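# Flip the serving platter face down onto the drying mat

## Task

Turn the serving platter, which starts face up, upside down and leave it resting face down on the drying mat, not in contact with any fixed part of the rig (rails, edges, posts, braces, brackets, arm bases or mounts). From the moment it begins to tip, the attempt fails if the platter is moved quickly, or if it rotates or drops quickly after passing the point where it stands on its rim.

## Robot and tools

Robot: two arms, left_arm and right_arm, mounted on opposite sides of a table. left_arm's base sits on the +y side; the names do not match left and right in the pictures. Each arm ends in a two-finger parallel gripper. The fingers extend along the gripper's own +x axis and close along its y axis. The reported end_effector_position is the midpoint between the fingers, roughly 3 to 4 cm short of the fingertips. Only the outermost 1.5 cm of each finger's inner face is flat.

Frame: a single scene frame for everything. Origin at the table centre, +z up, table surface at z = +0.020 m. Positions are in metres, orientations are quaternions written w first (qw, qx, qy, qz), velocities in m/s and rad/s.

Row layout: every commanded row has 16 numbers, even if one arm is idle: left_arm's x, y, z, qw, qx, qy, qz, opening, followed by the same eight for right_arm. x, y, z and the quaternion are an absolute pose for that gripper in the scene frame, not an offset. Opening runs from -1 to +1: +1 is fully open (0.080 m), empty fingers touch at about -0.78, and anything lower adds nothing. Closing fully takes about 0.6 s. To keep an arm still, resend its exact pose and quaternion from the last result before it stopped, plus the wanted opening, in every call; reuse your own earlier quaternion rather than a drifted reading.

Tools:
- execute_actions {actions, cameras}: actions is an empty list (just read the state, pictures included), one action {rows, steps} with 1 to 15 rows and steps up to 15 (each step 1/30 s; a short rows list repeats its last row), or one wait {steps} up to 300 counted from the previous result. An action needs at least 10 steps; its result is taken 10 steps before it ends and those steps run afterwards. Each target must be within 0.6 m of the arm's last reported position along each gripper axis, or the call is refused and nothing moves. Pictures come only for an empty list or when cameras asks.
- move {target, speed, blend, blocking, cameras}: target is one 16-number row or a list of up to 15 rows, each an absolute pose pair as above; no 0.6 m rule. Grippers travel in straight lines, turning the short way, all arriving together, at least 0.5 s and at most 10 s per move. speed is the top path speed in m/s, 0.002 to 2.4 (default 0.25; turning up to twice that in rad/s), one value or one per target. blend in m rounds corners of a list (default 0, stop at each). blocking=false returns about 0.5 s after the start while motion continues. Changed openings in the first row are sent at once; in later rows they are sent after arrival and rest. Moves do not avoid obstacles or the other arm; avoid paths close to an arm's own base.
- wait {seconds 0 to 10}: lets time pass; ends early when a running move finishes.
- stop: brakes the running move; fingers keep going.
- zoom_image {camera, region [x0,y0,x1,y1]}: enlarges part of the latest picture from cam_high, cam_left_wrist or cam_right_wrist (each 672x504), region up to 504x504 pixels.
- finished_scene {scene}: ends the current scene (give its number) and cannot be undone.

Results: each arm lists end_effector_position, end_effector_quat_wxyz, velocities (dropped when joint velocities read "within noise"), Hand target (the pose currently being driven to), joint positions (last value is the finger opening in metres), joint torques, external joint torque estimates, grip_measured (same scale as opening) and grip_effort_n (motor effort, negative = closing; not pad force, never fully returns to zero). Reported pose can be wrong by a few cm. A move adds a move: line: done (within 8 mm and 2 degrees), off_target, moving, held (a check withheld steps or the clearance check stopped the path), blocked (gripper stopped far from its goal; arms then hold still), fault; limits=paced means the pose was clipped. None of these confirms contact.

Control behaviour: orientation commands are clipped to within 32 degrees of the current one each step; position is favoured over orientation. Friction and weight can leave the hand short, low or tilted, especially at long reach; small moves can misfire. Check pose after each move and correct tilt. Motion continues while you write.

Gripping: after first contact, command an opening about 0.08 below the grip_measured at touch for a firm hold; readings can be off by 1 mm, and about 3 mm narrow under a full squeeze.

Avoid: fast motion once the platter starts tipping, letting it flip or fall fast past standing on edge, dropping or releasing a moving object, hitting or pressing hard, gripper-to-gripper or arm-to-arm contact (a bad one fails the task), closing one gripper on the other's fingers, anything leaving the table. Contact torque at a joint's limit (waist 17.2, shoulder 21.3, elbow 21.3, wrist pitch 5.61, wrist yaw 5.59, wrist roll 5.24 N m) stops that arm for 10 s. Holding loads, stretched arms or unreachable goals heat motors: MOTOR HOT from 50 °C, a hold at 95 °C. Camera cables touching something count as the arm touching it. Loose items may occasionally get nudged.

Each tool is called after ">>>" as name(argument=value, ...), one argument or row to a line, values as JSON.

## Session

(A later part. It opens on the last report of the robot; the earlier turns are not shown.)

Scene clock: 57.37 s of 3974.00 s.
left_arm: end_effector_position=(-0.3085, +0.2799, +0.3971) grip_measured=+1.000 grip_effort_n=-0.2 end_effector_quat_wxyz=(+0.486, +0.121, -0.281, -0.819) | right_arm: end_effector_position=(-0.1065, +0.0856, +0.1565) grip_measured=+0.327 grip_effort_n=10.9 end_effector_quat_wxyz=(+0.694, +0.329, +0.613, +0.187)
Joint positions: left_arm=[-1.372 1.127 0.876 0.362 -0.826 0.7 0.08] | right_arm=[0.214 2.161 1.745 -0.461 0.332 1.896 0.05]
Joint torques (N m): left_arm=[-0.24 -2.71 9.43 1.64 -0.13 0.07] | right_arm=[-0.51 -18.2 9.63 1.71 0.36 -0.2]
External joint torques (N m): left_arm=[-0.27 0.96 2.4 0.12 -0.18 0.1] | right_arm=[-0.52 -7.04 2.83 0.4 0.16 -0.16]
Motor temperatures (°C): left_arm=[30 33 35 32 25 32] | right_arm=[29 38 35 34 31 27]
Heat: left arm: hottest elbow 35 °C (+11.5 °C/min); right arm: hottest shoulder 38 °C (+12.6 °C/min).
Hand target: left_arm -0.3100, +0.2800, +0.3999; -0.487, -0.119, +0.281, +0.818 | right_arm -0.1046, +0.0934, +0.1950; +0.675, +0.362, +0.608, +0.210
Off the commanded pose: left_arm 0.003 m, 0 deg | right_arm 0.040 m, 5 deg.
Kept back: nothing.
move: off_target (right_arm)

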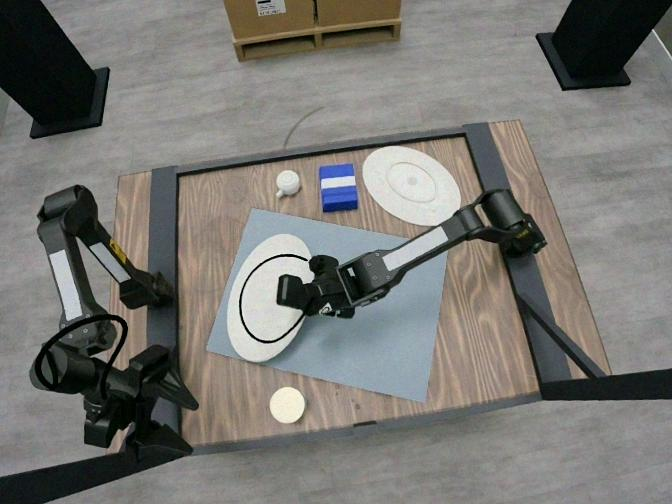

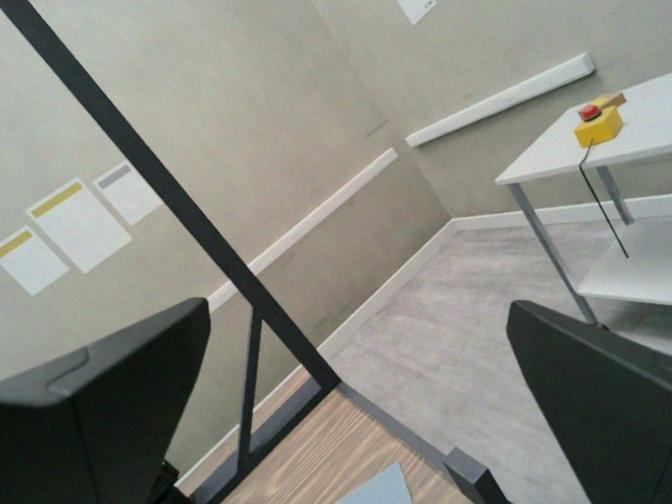

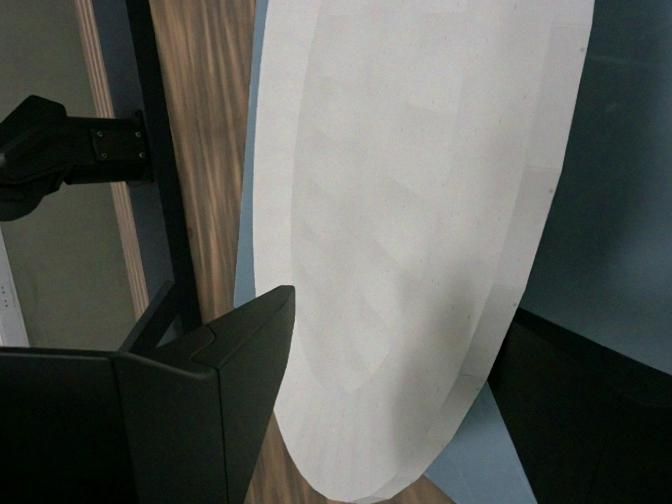

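>>> move(
  target=[
    [-0.31,0.28,0.40,0.487,0.119,-0.281,-0.818,1,-0.097,0.125,0.245,0.675,0.362,0.608,0.210,0.33],
    [-0.31,0.28,0.40,0.487,0.119,-0.281,-0.818,1,-0.092,0.145,0.265,0.675,0.362,0.608,0.210,0.33],
  ],
  speed=0.035,
)

>>> zoom_image(
  camera="cam_high",
  region=[190, 200, 400, 410],
)

Scene clock: 60.67 s of 3974.00 s.
left_arm: end_effector_position=(-0.3085, +0.2799, +0.3971) grip_measured=+1.000 grip_effort_n=-0.2 end_effector_quat_wxyz=(+0.486, +0.121, -0.281, -0.819) | right_arm: end_effector_position=(-0.1000, +0.1375, +0.2525) grip_measured=+0.328 grip_effort_n=10.5 end_effector_quat_wxyz=(+0.666, +0.362, +0.611, +0.229)
Joint positions: left_arm=[-1.372 1.127 0.876 0.362 -0.826 0.7 0.08] | right_arm=[0.174 2.32 2.32 -0.743 0.291 1.839 0.05]
Joint torques (N m): left_arm=[-0.25 -2.71 9.44 1.63 -0.13 0.07] | right_arm=[-1.22 -14.03 8.93 2.28 0.34 -0.2]
External joint torques (N m): left_arm=[-0.28 0.95 2.41 0.12 -0.18 0.1] | right_arm=[-1.25 -1.9 2.13 0.83 0.18 -0.16]
Heat: left arm: hottest elbow 36 °C (+12.1 °C/min); right arm: hottest shoulder 41 °C (+15.1 °C/min). Heating fast: the right arm's shoulder motor: a push or a pull is the cause, and it goes on while you think. Ease it with your next call, before anything else.
Hand target: left_arm -0.3100, +0.2800, +0.3999; -0.487, -0.119, +0.281, +0.818 | right_arm -0.0917, +0.1436, +0.2646; +0.660, +0.380, +0.604, +0.237
Off the commanded pose: left_arm 0.003 m, 0 deg | right_arm 0.017 m, 2 deg.
joint sent to its limit (right arm) — joint 3 (elbow), upper limit, where the elbow is as straight as it goes.
Kept back: nothing.
move: off_target (right_arm)

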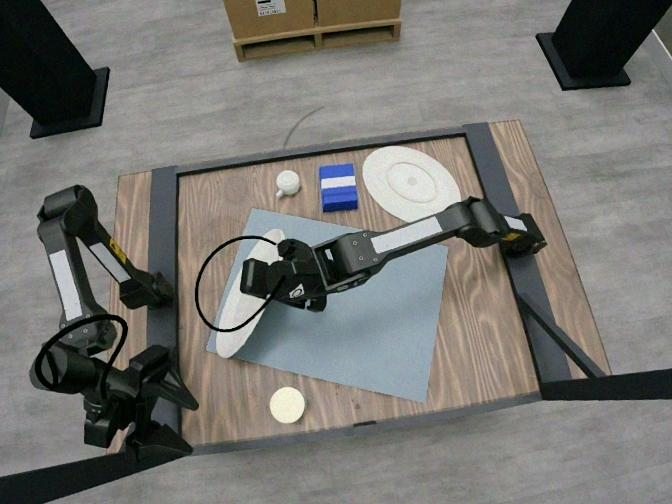

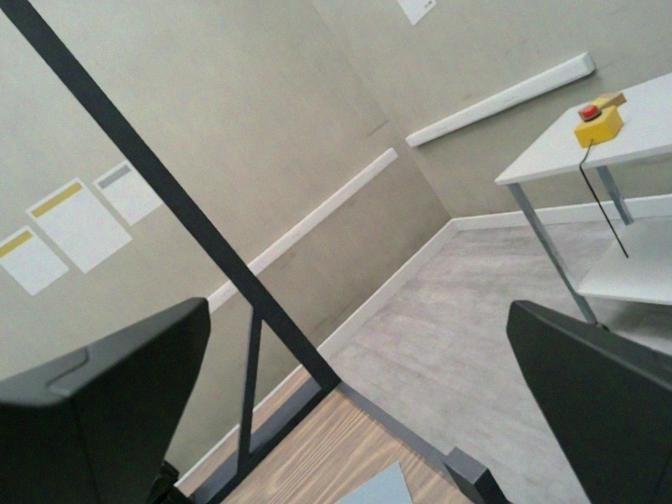

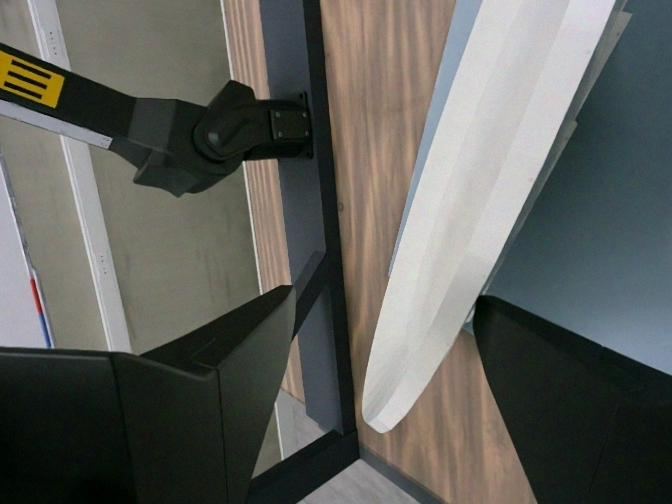

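Scaled by 2.400 from the camera's 672x504 image, which has a finer 960x720 frame.

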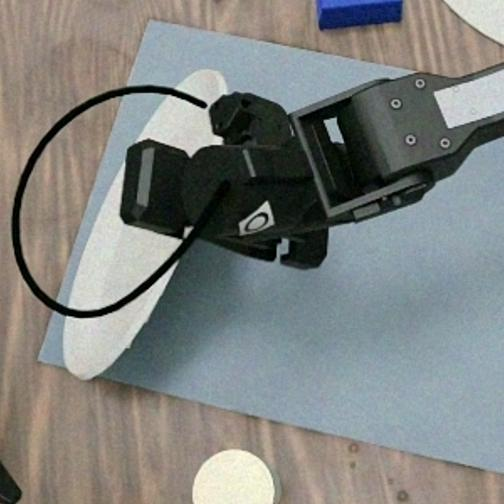

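>>> move(
  target=[
    [-0.31,0.28,0.40,0.487,0.119,-0.281,-0.818,1,-0.097,0.148,0.258,0.638,0.396,0.660,0.006,0.33],
  ],
  speed=0.06,
)

>>> zoom_image(
  camera="cam_high",
  region=[190, 200, 400, 410],
)

Scene clock: 66.33 s of 3974.00 s.
left_arm: end_effector_position=(-0.3085, +0.2799, +0.3971) grip_measured=+1.000 grip_effort_n=-0.2 end_effector_quat_wxyz=(+0.486, +0.121, -0.281, -0.819) | right_arm: end_effector_position=(-0.1086, +0.1397, +0.2447) grip_measured=+0.328 grip_effort_n=10.5 end_effector_quat_wxyz=(+0.573, +0.450, +0.675, +0.117)
Joint positions: left_arm=[-1.372 1.127 0.876 0.362 -0.826 0.7 0.08] | right_arm=[0.164 2.33 2.32 -0.74 0.196 2.187 0.05]
Joint torques (N m): left_arm=[-0.24 -2.72 9.42 1.64 -0.13 0.08] | right_arm=[-1.74 -14.22 8.76 2.27 0.38 0.1]
External joint torques (N m): left_arm=[-0.3 0.89 2.49 0.16 -0.17 0.11] | right_arm=[-1.77 -2.16 2.06 0.87 0.27 0.14]
Heat: left arm: hottest elbow 37 °C (+11.1 °C/min); right arm: hottest shoulder 42 °C (+15.2 °C/min). Heating fast: the right arm's shoulder motor: a push or a pull is the cause, and it goes on while you think. Ease it with your next call, before anything else.
Hand target: left_arm -0.3100, +0.2800, +0.3999; -0.487, -0.119, +0.281, +0.818 | right_arm -0.0967, +0.1464, +0.2575; +0.563, +0.472, +0.667, +0.122
Off the commanded pose: left_arm 0.003 m, 0 deg | right_arm 0.020 m, 16 deg.
joint sent to its limit (right arm) — joint 3 (elbow), upper limit, where the elbow is as straight as it goes.
Kept back: nothing.
move: off_target (right_arm)

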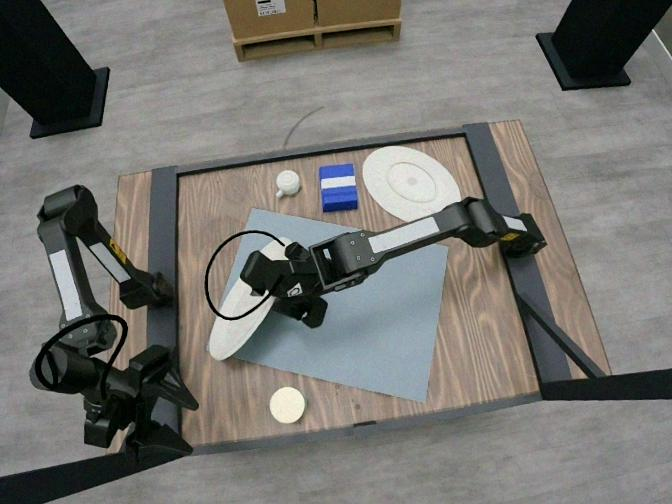

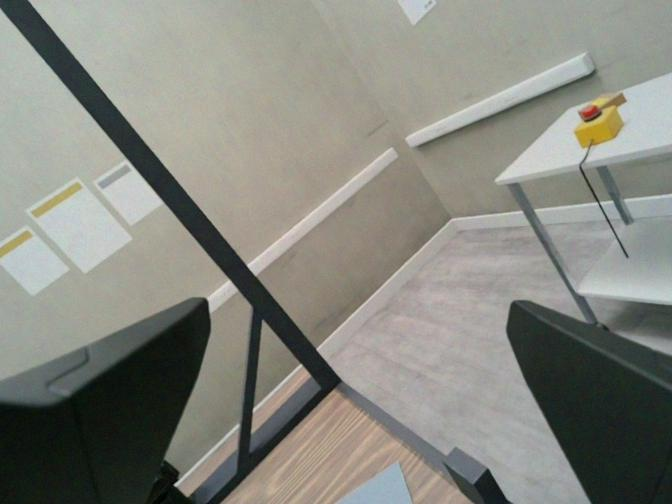

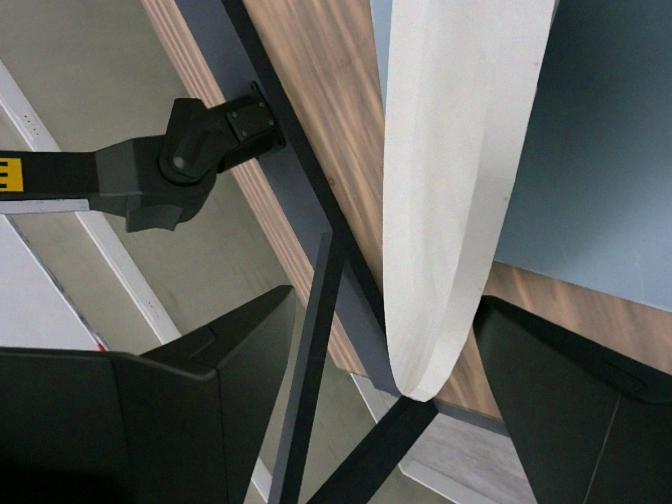

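Scaled by 2.400 from the camera's 672x504 image, which has a finer 960x720 frame.

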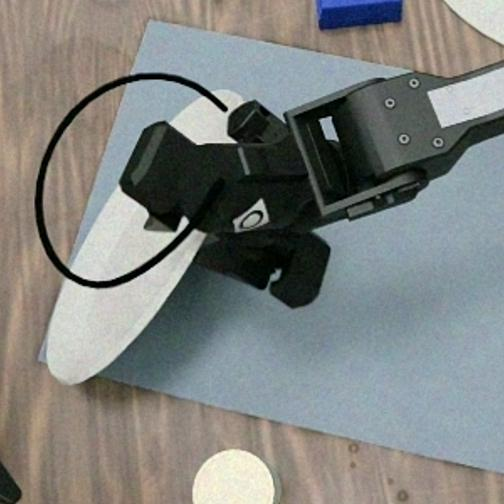

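>>> move(
  target=[
    [-0.31,0.28,0.40,0.487,0.119,-0.281,-0.818,1,-0.105,0.105,0.19,0.675,0.362,0.608,0.210,0.33],
    [-0.31,0.28,0.40,0.487,0.119,-0.281,-0.818,1,-0.112,0.075,0.08,0.675,0.362,0.608,0.210,0.33],
    [-0.31,0.28,0.40,0.487,0.119,-0.281,-0.818,1,-0.112,0.07,0.068,0.675,0.362,0.608,0.210,0.33],
  ],
  speed=0.05,
)

Scene clock: 74.27 s of 3974.00 s.
left_arm: end_effector_position=(-0.3085, +0.2799, +0.3971) grip_measured=+1.000 grip_effort_n=-0.2 end_effector_quat_wxyz=(+0.486, +0.121, -0.281, -0.819) | right_arm: end_effector_position=(-0.1142, +0.0736, +0.0780) grip_measured=+0.328 grip_effort_n=7.7 end_effector_quat_wxyz=(+0.669, +0.366, +0.610, +0.217)
Joint positions: left_arm=[-1.372 1.127 0.876 0.362 -0.826 0.7 0.08] | right_arm=[0.238 2.196 1.402 0.02 0.349 1.909 0.05]
Joint torques (N m): left_arm=[-0.25 -2.7 9.44 1.64 -0.13 0.08] | right_arm=[-0.16 -11.27 3.71 1.34 0.42 0.05]
External joint torques (N m): left_arm=[-0.25 0.9 2.46 0.14 -0.19 0.11] | right_arm=[-0.17 -0.6 -2.38 -0.05 0.23 0.09]
Motor temperatures (°C): left_arm=[30 33 37 33 25 32] | right_arm=[29 46 36 38 32 27]
Heat: left arm: hottest elbow 37 °C (+9.1 °C/min); right arm: hottest shoulder 46 °C (+19.2 °C/min).
Hand target: left_arm -0.3100, +0.2800, +0.3999; -0.487, -0.119, +0.281, +0.818 | right_arm -0.1120, +0.0699, +0.0681; +0.675, +0.362, +0.608, +0.210
Off the commanded pose: left_arm 0.003 m, 0 deg | right_arm 0.011 m, 1 deg.
Kept back: nothing.
move: off_target (right_arm)

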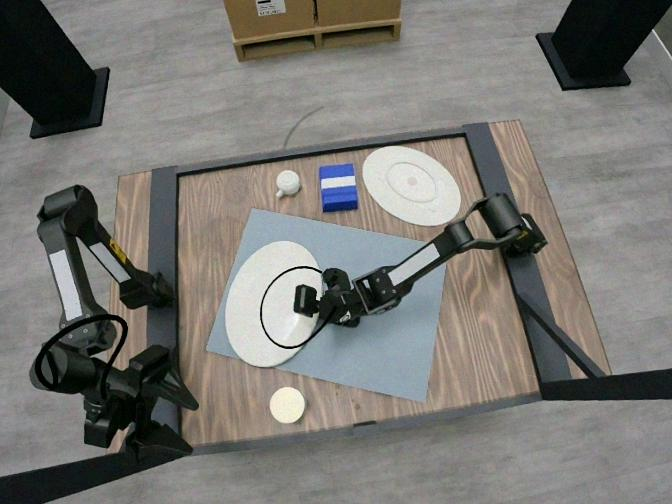

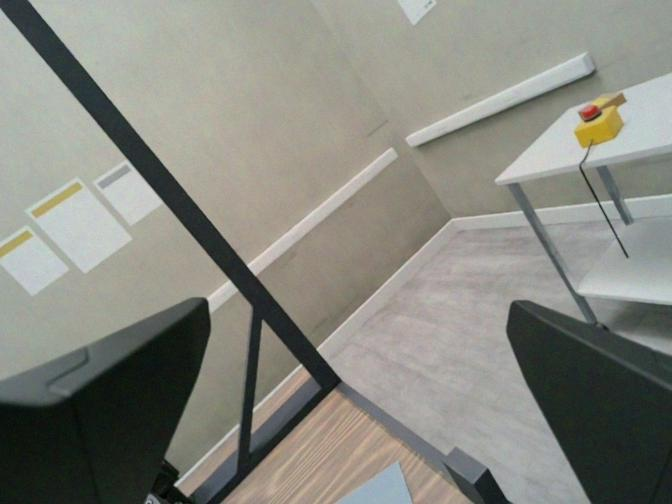

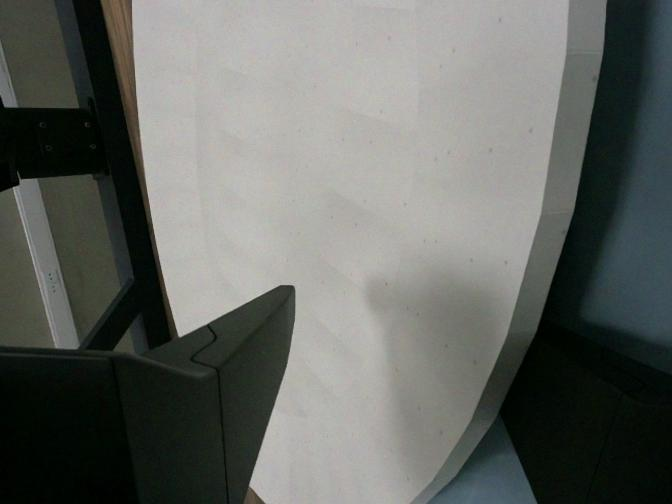

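>>> move(
  target=[
    [-0.25,0.30,0.30,0.485,0.121,-0.281,-0.819,1,-0.131,-0.03,0.074,0.675,0.362,0.608,0.210,0.33],
    [-0.08,0.33,0.20,0.561,0.430,0.430,-0.561,1,-0.16,-0.16,0.13,0.675,0.362,0.608,0.210,0.33],
  ],
  speed=0.12,
)

Scene clock: 83.97 s of 3974.00 s.
left_arm: end_effector_position=(-0.0792, +0.3309, +0.1979) grip_measured=+1.000 grip_effort_n=-0.2 end_effector_quat_wxyz=(+0.562, +0.431, +0.429, -0.560) | right_arm: end_effector_position=(-0.1623, -0.1570, +0.1309) grip_measured=+0.328 grip_effort_n=7.2 end_effector_quat_wxyz=(+0.673, +0.361, +0.610, +0.210)
Joint positions: left_arm=[-0.668 0.885 0.895 -1.373 -0.161 -0.632 0.08] | right_arm=[0.666 1.455 0.732 -0.249 0.625 2.288 0.05]
Joint torques (N m): left_arm=[0.14 -0.79 8.15 0.44 -0.02 0.08] | right_arm=[0.11 -7.37 3.72 0.76 0.59 0.09]
External joint torques (N m): left_arm=[0.13 0.26 2.19 -0.25 0.12 0.08] | right_arm=[0.11 -2.23 -2.38 -0.37 0.24 0.13]
Heat: left arm: hottest elbow 37 °C (+7.0 °C/min); right arm: hottest shoulder 45 °C (+17.0 °C/min).
Hand target: left_arm -0.0800, +0.3300, +0.1999; +0.561, +0.430, +0.430, -0.561 | right_arm -0.1600, -0.1600, +0.1299; +0.675, +0.362, +0.608, +0.210
Off the commanded pose: left_arm 0.002 m, 0 deg | right_arm 0.004 m, 0 deg.
Kept back: nothing.
move: done

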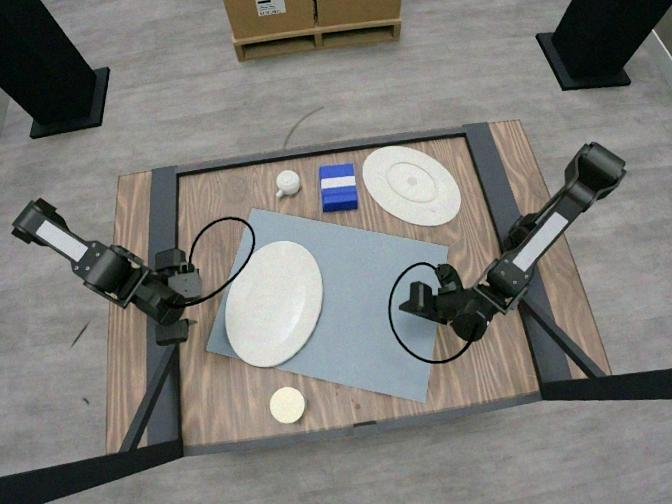

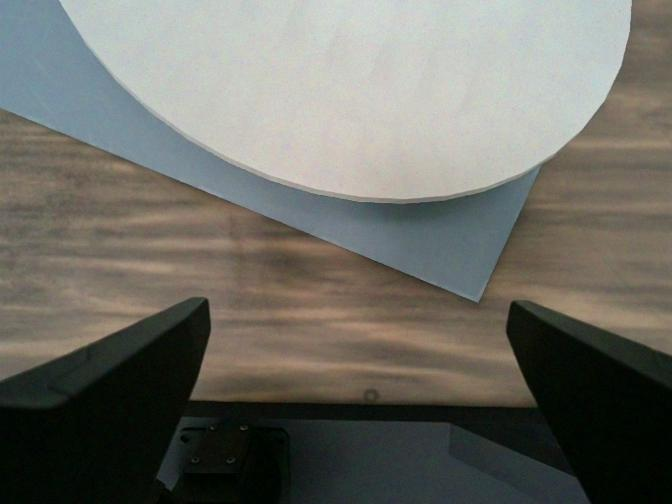

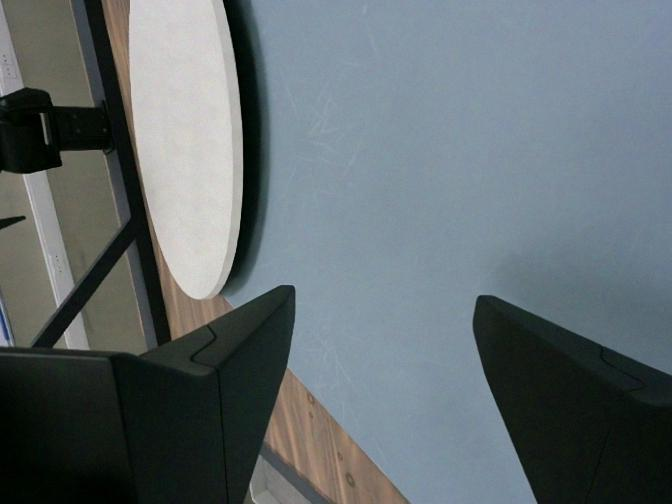

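>>> move(
  target=[
    [-0.088,0.32,0.075,0.561,0.430,0.430,-0.561,1,-0.1623,-0.157,0.1309,0.675,0.362,0.608,0.210,0.33],
    [-0.088,0.165,0.075,0.561,0.430,0.430,-0.561,1,-0.1623,-0.157,0.1309,0.675,0.362,0.608,0.210,0.33],
  ],
  speed=[0.12,0.05],
)

Scene clock: 97.90 s of 3974.00 s.
left_arm: end_effector_position=(-0.0865, +0.2625, +0.0627) grip_measured=+1.000 grip_effort_n=-0.2 end_effector_quat_wxyz=(+0.512, +0.485, +0.473, -0.528) | right_arm: end_effector_position=(-0.1620, -0.1573, +0.1306) grip_measured=+0.328 grip_effort_n=7.2 end_effector_quat_wxyz=(+0.674, +0.360, +0.610, +0.210)
Joint positions: left_arm=[-0.396 1.387 0.642 -0.748 -0.024 -0.348 0.08] | right_arm=[0.666 1.455 0.732 -0.252 0.625 2.289 0.05]
Joint torques (N m): left_arm=[0.12 -3.61 6.33 1.06 -0.36 0] | right_arm=[0.43 -5.72 5.37 0.73 0.61 0.11]
External joint torques (N m): left_arm=[0.11 0.28 1.02 0.58 -0.32 -0.01] | right_arm=[0.43 -0.63 -0.63 -0.37 0.26 0.15]
External joint torques when the fault began: left_arm=[2.14 1.52 8.25 5.61 -2.4 0.21]
Motor temperatures (°C): left_arm=[30 33 35 31 26 31] | right_arm=[29 40 32 34 32 27]
Heat: left arm: hottest elbow 35 °C (+2.0 °C/min); right arm: hottest shoulder 40 °C (+7.0 °C/min).
Hand target: left_arm -0.0860, +0.2593, +0.0633; +0.516, +0.482, +0.469, -0.530 | right_arm -0.1623, -0.1570, +0.1309; +0.675, +0.362, +0.608, +0.210
Off the commanded pose: left_arm 0.098 m, 11 deg | right_arm 0.000 m, 0 deg.
TORQUE FAULT: the external load on joint 4 (wrist pitch) of the left arm reached its load limit, and that arm stopped for 10 seconds. A torque fault puts only its own arm into a fault stop. That arm's remaining commands of this call were not run. That arm keeps its grip as last carried out and accepts commands again: back off and push less far. That arm stops again whenever a joint's load reaches its limit.
Kept back: nothing.
move: fault (left_arm); path passed 1 of 2 targets

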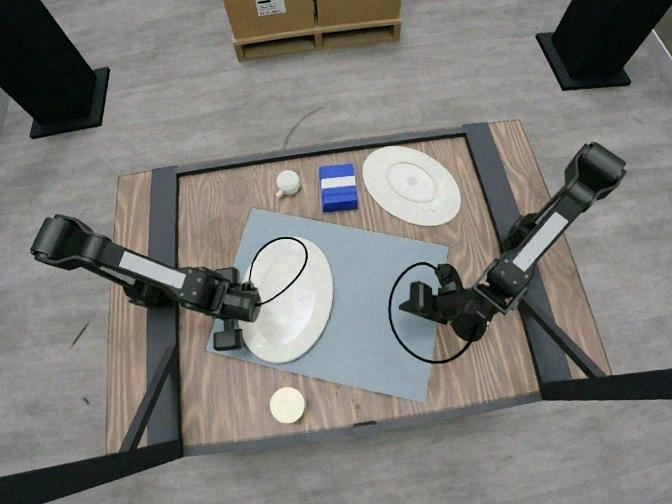

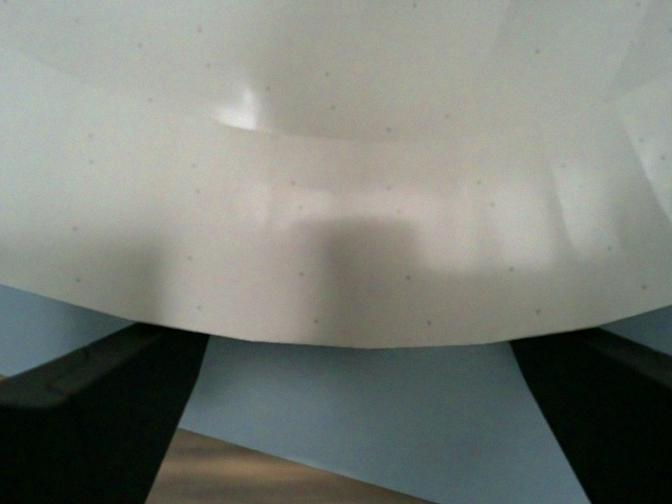

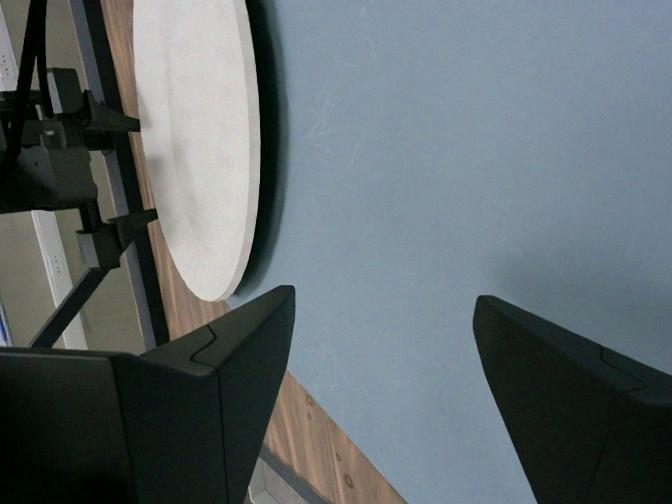

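>>> move(
  target=[
    [-0.088,0.30,0.07,0.561,0.430,0.430,-0.561,1,-0.1623,-0.157,0.1309,0.675,0.362,0.608,0.210,0.33],
    [-0.088,0.30,0.087,0.561,0.430,0.430,-0.561,1,-0.1623,-0.157,0.1309,0.675,0.362,0.608,0.210,0.33],
  ],
  speed=0.06,
  cameras=[],
)

>>> move(
  target=[
    [-0.088,0.24,0.087,0.561,0.430,0.430,-0.561,1,-0.1623,-0.157,0.1309,0.675,0.362,0.608,0.210,0.33],
  ],
  speed=0.04,
)

Scene clock: 100.90 s of 3974.00 s.
left_arm: end_effector_position=(-0.0871, +0.3023, +0.0834) grip_measured=+1.000 grip_effort_n=-0.2 end_effector_quat_wxyz=(+0.558, +0.435, +0.433, -0.558) | right_arm: end_effector_position=(-0.1620, -0.1573, +0.1306) grip_measured=+0.328 grip_effort_n=7.7 end_effector_quat_wxyz=(+0.674, +0.360, +0.610, +0.210)
Joint positions: left_arm=[-0.579 1.036 0.497 -0.821 -0.133 -0.545 0.08] | right_arm=[0.666 1.455 0.732 -0.252 0.625 2.289 0.05]
Joint torques (N m): left_arm=[-0.24 -2.65 7.95 0.43 -0.37 -0.07] | right_arm=[0.25 -5.64 5.27 0.76 0.63 0.08]
External joint torques (N m): left_arm=[-0.25 -0.64 1.98 -0.26 -0.25 -0.07] | right_arm=[0.25 -0.55 -0.66 -0.32 0.28 0.12]
Heat: left arm: hottest elbow 35 °C (+2.0 °C/min); right arm: hottest shoulder 39 °C (+5.0 °C/min).
Hand target: left_arm -0.0880, +0.3001, +0.0869; +0.561, +0.430, +0.430, -0.561 | right_arm -0.1623, -0.1570, +0.1309; +0.675, +0.362, +0.608, +0.210
Off the commanded pose: left_arm 0.004 m, 1 deg | right_arm 0.000 m, 0 deg.
Kept back: nothing.
move: done
No camera images: "cameras" was empty.

Scene clock: 102.63 s of 3974.00 s.
left_arm: end_effector_position=(-0.0871, +0.2620, +0.0831) grip_measured=+1.000 grip_effort_n=-0.2 end_effector_quat_wxyz=(+0.541, +0.454, +0.444, -0.552) | right_arm: end_effector_position=(-0.1620, -0.1573, +0.1306) grip_measured=+0.328 grip_effort_n=7.2 end_effector_quat_wxyz=(+0.674, +0.360, +0.610, +0.210)
Joint positions: left_arm=[-0.434 1.254 0.623 -0.76 -0.075 -0.389 0.08] | right_arm=[0.666 1.455 0.732 -0.252 0.625 2.289 0.05]
Joint torques (N m): left_arm=[1.32 -0.76 9.42 4.86 -1.15 0.01] | right_arm=[0.2 -5.77 5.44 0.77 0.61 0.07]
External joint torques (N m): left_arm=[1.33 2.63 3.58 4.17 -1.08 0.01] | right_arm=[0.21 -0.68 -0.55 -0.33 0.27 0.1]
Heat: left arm: hottest elbow 35 °C (+2.0 °C/min); right arm: hottest shoulder 39 °C (+4.0 °C/min).
Hand target: left_arm -0.0876, +0.2415, +0.0885; +0.562, +0.430, +0.430, -0.561 | right_arm -0.1623, -0.1570, +0.1309; +0.675, +0.362, +0.608, +0.210
Off the commanded pose: left_arm 0.022 m, 4 deg | right_arm 0.000 m, 0 deg.
Kept back: nothing.
move: off_target (left_arm)

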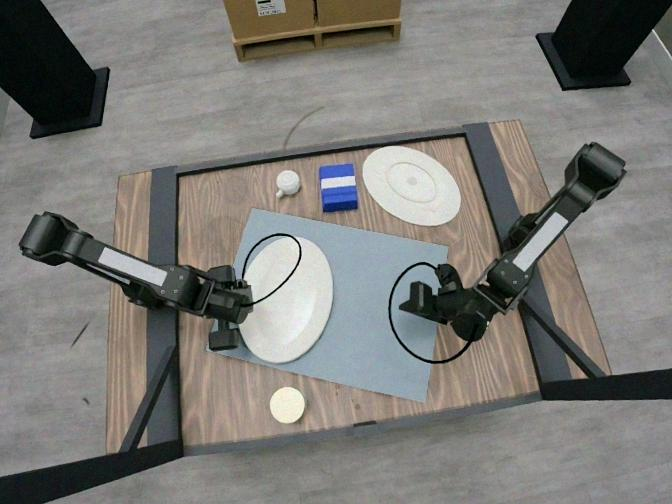

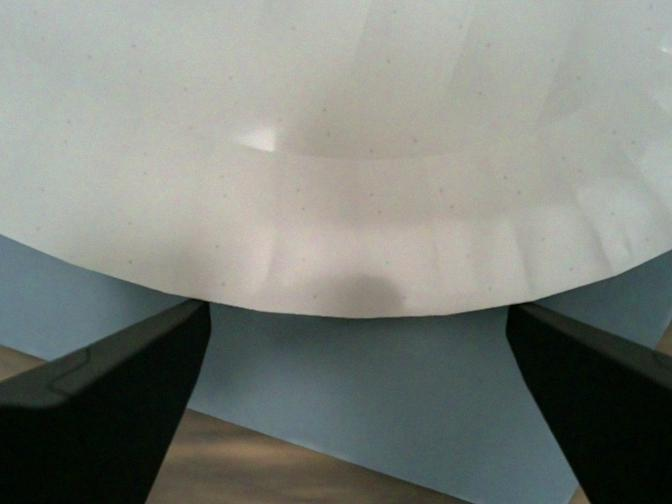

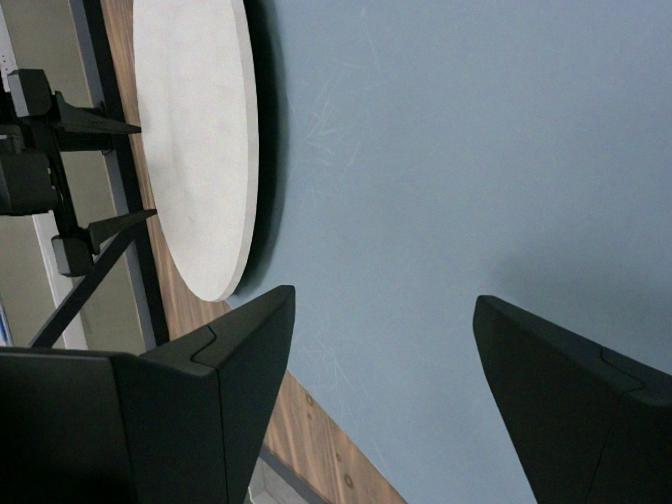

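>>> move(
  target=[
    [-0.088,0.30,0.085,0.561,0.430,0.430,-0.561,1,-0.1623,-0.157,0.1309,0.675,0.362,0.608,0.210,0.33],
    [-0.20,0.33,0.25,0.561,0.430,0.430,-0.561,1,-0.1623,-0.157,0.1309,0.675,0.362,0.608,0.210,0.33],
  ],
  speed=0.12,
)

>>> zoom_image(
  camera="cam_high",
  region=[190, 200, 400, 410],
)

Scene clock: 107.73 s of 3974.00 s.
left_arm: end_effector_position=(-0.1984, +0.3311, +0.2489) grip_measured=+1.000 grip_effort_n=-0.2 end_effector_quat_wxyz=(+0.559, +0.431, +0.432, -0.561) | right_arm: end_effector_position=(-0.1620, -0.1573, +0.1306) grip_measured=+0.328 grip_effort_n=7.2 end_effector_quat_wxyz=(+0.674, +0.360, +0.610, +0.210)
Joint positions: left_arm=[-1.141 1.317 1.331 -1.468 -0.23 -1.108 0.08] | right_arm=[0.666 1.455 0.732 -0.252 0.625 2.289 0.05]
Joint torques (N m): left_arm=[-0.24 -2.87 7.9 0.2 -0.48 -0.08] | right_arm=[0.2 -5.72 5.38 0.72 0.55 0.06]
External joint torques (N m): left_arm=[-0.25 1.01 2.08 -0.32 -0.28 -0.08] | right_arm=[0.19 -0.65 -0.6 -0.38 0.21 0.09]
Motor temperatures (°C): left_arm=[30 33 35 36 26 31] | right_arm=[28 38 32 33 32 27]
Heat: left arm: hottest wrist pitch 36 °C (+4.0 °C/min); right arm: hottest shoulder 38 °C (+3.0 °C/min).
Hand target: left_arm -0.2000, +0.3300, +0.2500; +0.561, +0.430, +0.430, -0.561 | right_arm -0.1623, -0.1570, +0.1309; +0.675, +0.362, +0.608, +0.210
Off the commanded pose: left_arm 0.002 m, 0 deg | right_arm 0.000 m, 0 deg.
Kept back: nothing.
move: done

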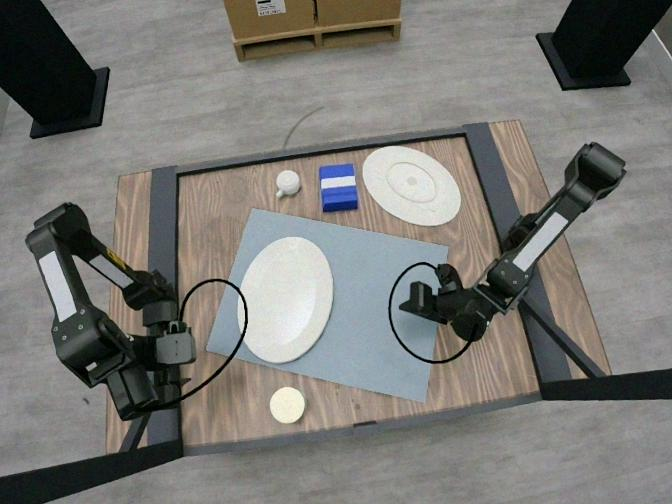

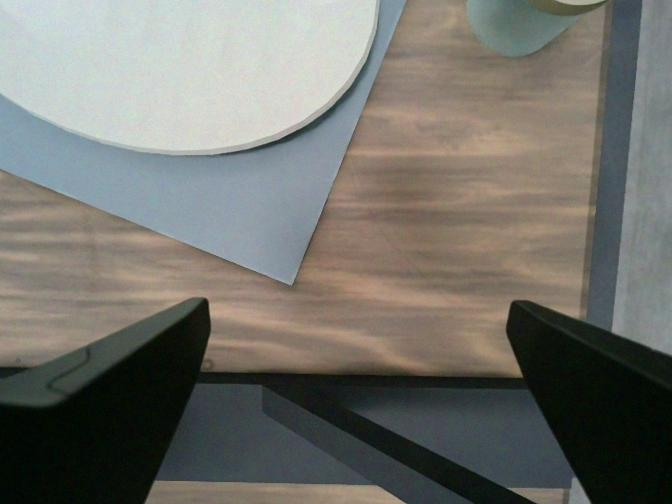

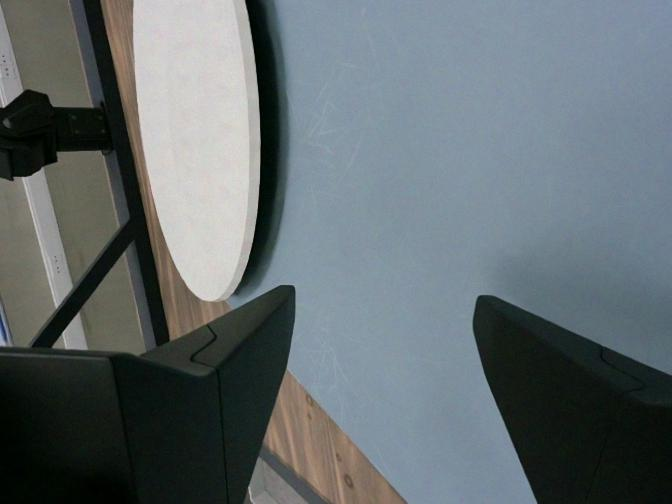

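Scaled by 2.400 from the camera's 672x504 image, which has a finer 960x720 frame.

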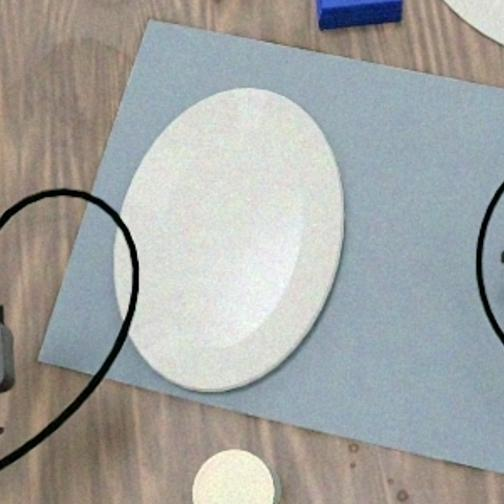

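>>> move(
  target=[
    [-0.2,0.33,0.25,0.561,0.430,0.430,-0.561,1,-0.127,-0.075,0.11,0.668,0.343,0.619,0.231,0.33],
    [-0.2,0.33,0.25,0.561,0.430,0.430,-0.561,1,-0.12,-0.036,0.071,0.668,0.343,0.619,0.231,0.33],
    [-0.2,0.33,0.25,0.561,0.430,0.430,-0.561,1,-0.103,0.058,0.069,0.668,0.343,0.619,0.231,0.33],
  ],
  speed=[0.15,0.1,0.05],
)

>>> zoom_image(
  camera="cam_high",
  region=[190, 200, 400, 410],
)

Scene clock: 111.83 s of 3974.00 s.
left_arm: end_effector_position=(-0.1985, +0.3311, +0.2491) grip_measured=+1.000 grip_effort_n=-0.2 end_effector_quat_wxyz=(+0.559, +0.431, +0.432, -0.561) | right_arm: end_effector_position=(-0.1073, +0.0479, +0.0744) grip_measured=+0.328 grip_effort_n=7.2 end_effector_quat_wxyz=(+0.669, +0.338, +0.620, +0.232)
Joint positions: left_arm=[-1.141 1.317 1.332 -1.469 -0.23 -1.109 0.08] | right_arm=[0.223 2.113 1.259 0.073 0.297 1.849 0.05]
Joint torques (N m): left_arm=[-0.26 -2.8 7.87 0.21 -0.48 -0.09] | right_arm=[-1.32 -7.4 7.7 2.17 0.01 -0.15]
External joint torques (N m): left_arm=[-0.25 1.04 2.04 -0.33 -0.28 -0.09] | right_arm=[-1.33 2.62 1.75 0.76 -0.16 -0.11]
Heat: left arm: hottest elbow 35 °C (+0.0 °C/min); right arm: hottest shoulder 37 °C (+2.0 °C/min).
Hand target: left_arm -0.2000, +0.3300, +0.2500; +0.561, +0.430, +0.430, -0.561 | right_arm -0.1028, +0.0574, +0.0693; +0.668, +0.343, +0.619, +0.231
Off the commanded pose: left_arm 0.002 m, 0 deg | right_arm 0.012 m, 1 deg.
Kept back: nothing.
move: off_target (right_arm)

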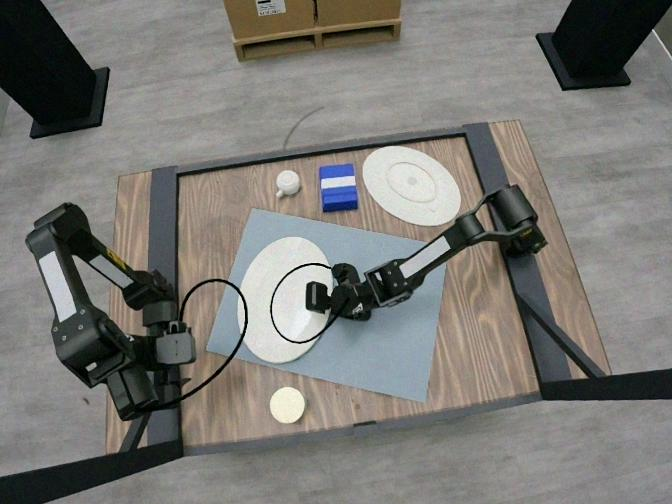

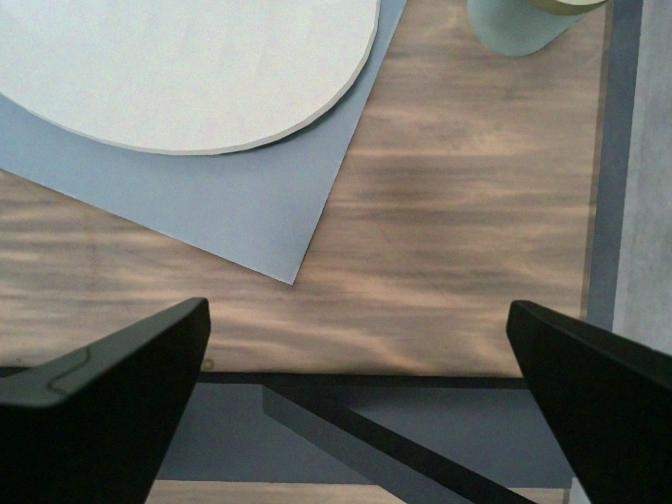

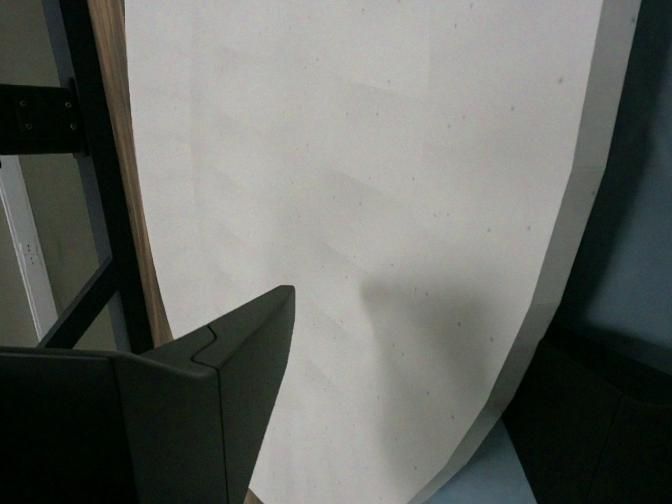

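Scaled by 2.400 from the camera's 672x504 image, which has a finer 960x720 frame.

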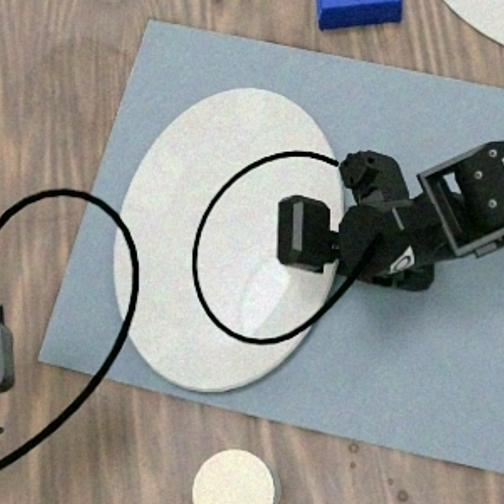

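>>> move(
  target=[
    [-0.2,0.33,0.25,0.561,0.430,0.430,-0.561,1,-0.102,0.06,0.12,0.668,0.343,0.619,0.231,0.33],
    [-0.2,0.33,0.25,0.561,0.430,0.430,-0.561,1,-0.096,0.092,0.205,0.668,0.343,0.619,0.231,0.33],
    [-0.2,0.33,0.25,0.561,0.430,0.430,-0.561,1,-0.092,0.108,0.22,0.668,0.343,0.619,0.231,0.33],
  ],
  speed=0.045,
)

>>> zoom_image(
  camera="cam_high",
  region=[190, 200, 400, 410],
)

Scene clock: 116.77 s of 3974.00 s.
left_arm: end_effector_position=(-0.1985, +0.3311, +0.2491) grip_measured=+1.000 grip_effort_n=-0.2 end_effector_quat_wxyz=(+0.559, +0.431, +0.432, -0.561) | right_arm: end_effector_position=(-0.1009, +0.0975, +0.2041) grip_measured=+0.328 grip_effort_n=7.2 end_effector_quat_wxyz=(+0.674, +0.320, +0.628, +0.222)
Joint positions: left_arm=[-1.141 1.317 1.332 -1.469 -0.23 -1.109 0.08] | right_arm=[0.179 2.142 1.881 -0.552 0.25 1.817 0.05]
Joint torques (N m): left_arm=[-0.25 -2.81 7.87 0.22 -0.48 -0.09] | right_arm=[-1.45 -13.01 9.71 2.19 0.47 -0.22]
External joint torques (N m): left_arm=[-0.22 1.02 2.06 -0.32 -0.29 -0.09] | right_arm=[-1.56 -1.88 2.81 0.81 0.32 -0.18]
Heat: left arm: hottest elbow 35 °C (+0.0 °C/min); right arm: hottest shoulder 39 °C (+1.0 °C/min).
Hand target: left_arm -0.2000, +0.3300, +0.2500; +0.561, +0.430, +0.430, -0.561 | right_arm -0.0920, +0.1069, +0.2202; +0.668, +0.343, +0.619, +0.231
Off the commanded pose: left_arm 0.002 m, 0 deg | right_arm 0.021 m, 3 deg.
Kept back: nothing.
move: off_target (right_arm)

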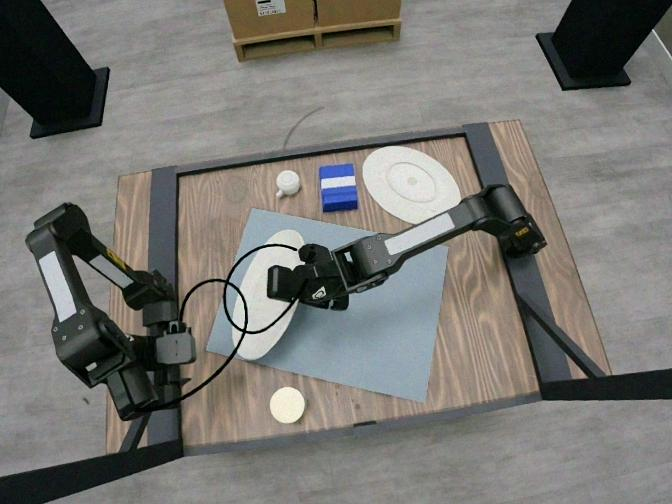

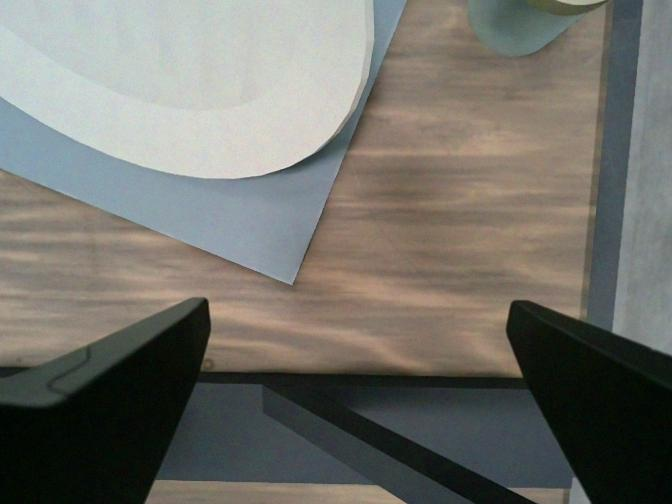

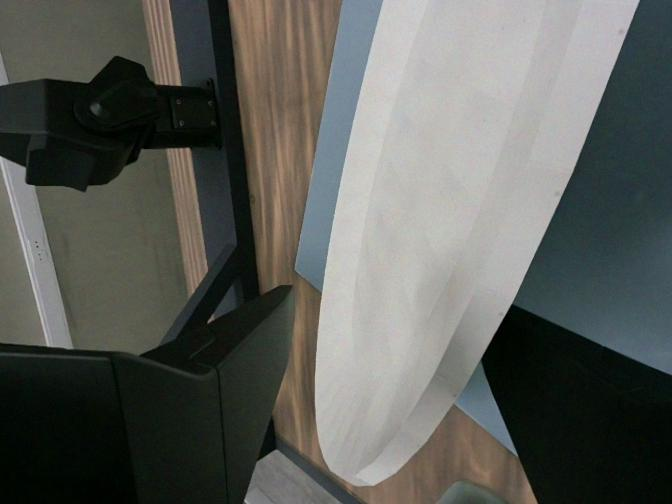

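Scaled by 2.400 from the camera's 672x504 image, which has a finer 960x720 frame.

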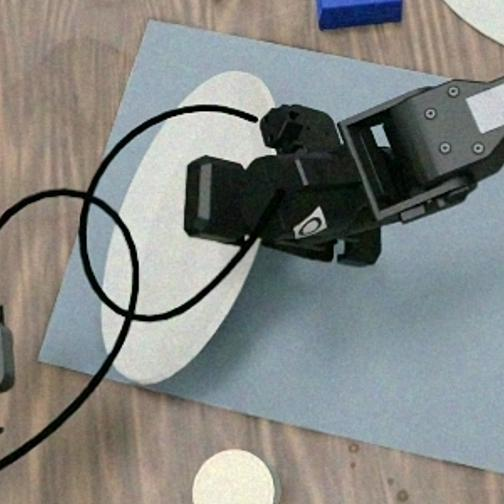

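>>> move(
  target=[
    [-0.2,0.33,0.25,0.561,0.430,0.430,-0.561,1,-0.092,0.11,0.22,0.617,0.427,0.644,0.148,0.33],
    [-0.2,0.33,0.25,0.561,0.430,0.430,-0.561,1,-0.092,0.112,0.22,0.617,0.427,0.644,0.148,-0.1],
  ],
  speed=0.06,
)

Scene clock: 120.37 s of 3974.00 s.
left_arm: end_effector_position=(-0.1985, +0.3311, +0.2491) grip_measured=+1.000 grip_effort_n=-0.2 end_effector_quat_wxyz=(+0.559, +0.431, +0.432, -0.561) | right_arm: end_effector_position=(-0.1035, +0.1017, +0.2052) grip_measured=-0.094 grip_effort_n=-24.9 end_effector_quat_wxyz=(+0.626, +0.401, +0.654, +0.142)
Joint positions: left_arm=[-1.141 1.317 1.332 -1.469 -0.23 -1.109 0.08] | right_arm=[0.179 2.161 1.914 -0.566 0.241 2.069 0.031]
Joint torques (N m): left_arm=[-0.25 -2.81 7.88 0.21 -0.48 -0.09] | right_arm=[-1.5 -13.27 9.31 2.32 0.68 0.03]
External joint torques (N m): left_arm=[-0.25 1.02 2.07 -0.32 -0.28 -0.09] | right_arm=[-1.44 -2.01 2.42 0.95 0.53 0.07]
Heat: left arm: hottest elbow 35 °C (-1.0 °C/min); right arm: hottest shoulder 41 °C (+0.0 °C/min).
Hand target: left_arm -0.2000, +0.3300, +0.2500; +0.561, +0.430, +0.430, -0.561 | right_arm -0.0920, +0.1109, +0.2201; +0.617, +0.427, +0.644, +0.148
Off the commanded pose: left_arm 0.002 m, 0 deg | right_arm 0.021 m, 3 deg.
Kept back: nothing.
move: off_target (right_arm); target 2's new opening was sent with right_arm's hand 0.022 m and 3 deg from that target

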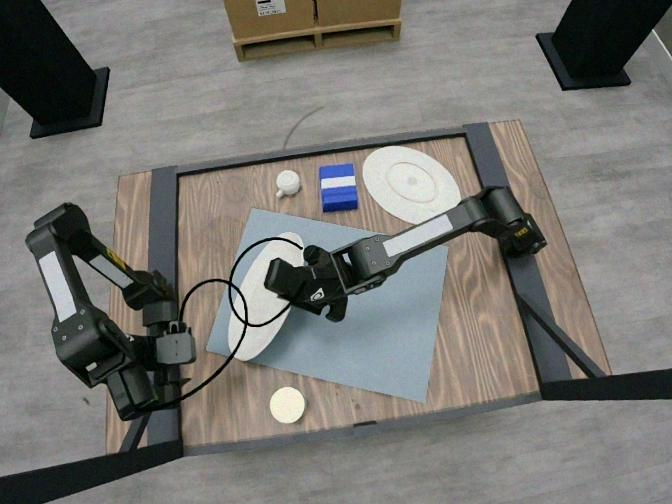

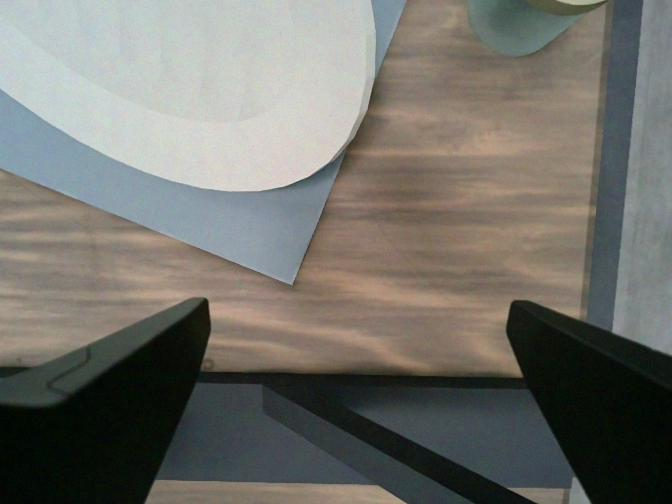

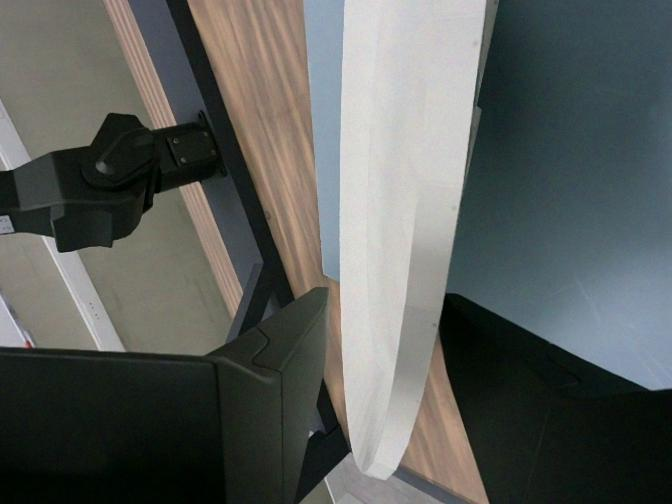

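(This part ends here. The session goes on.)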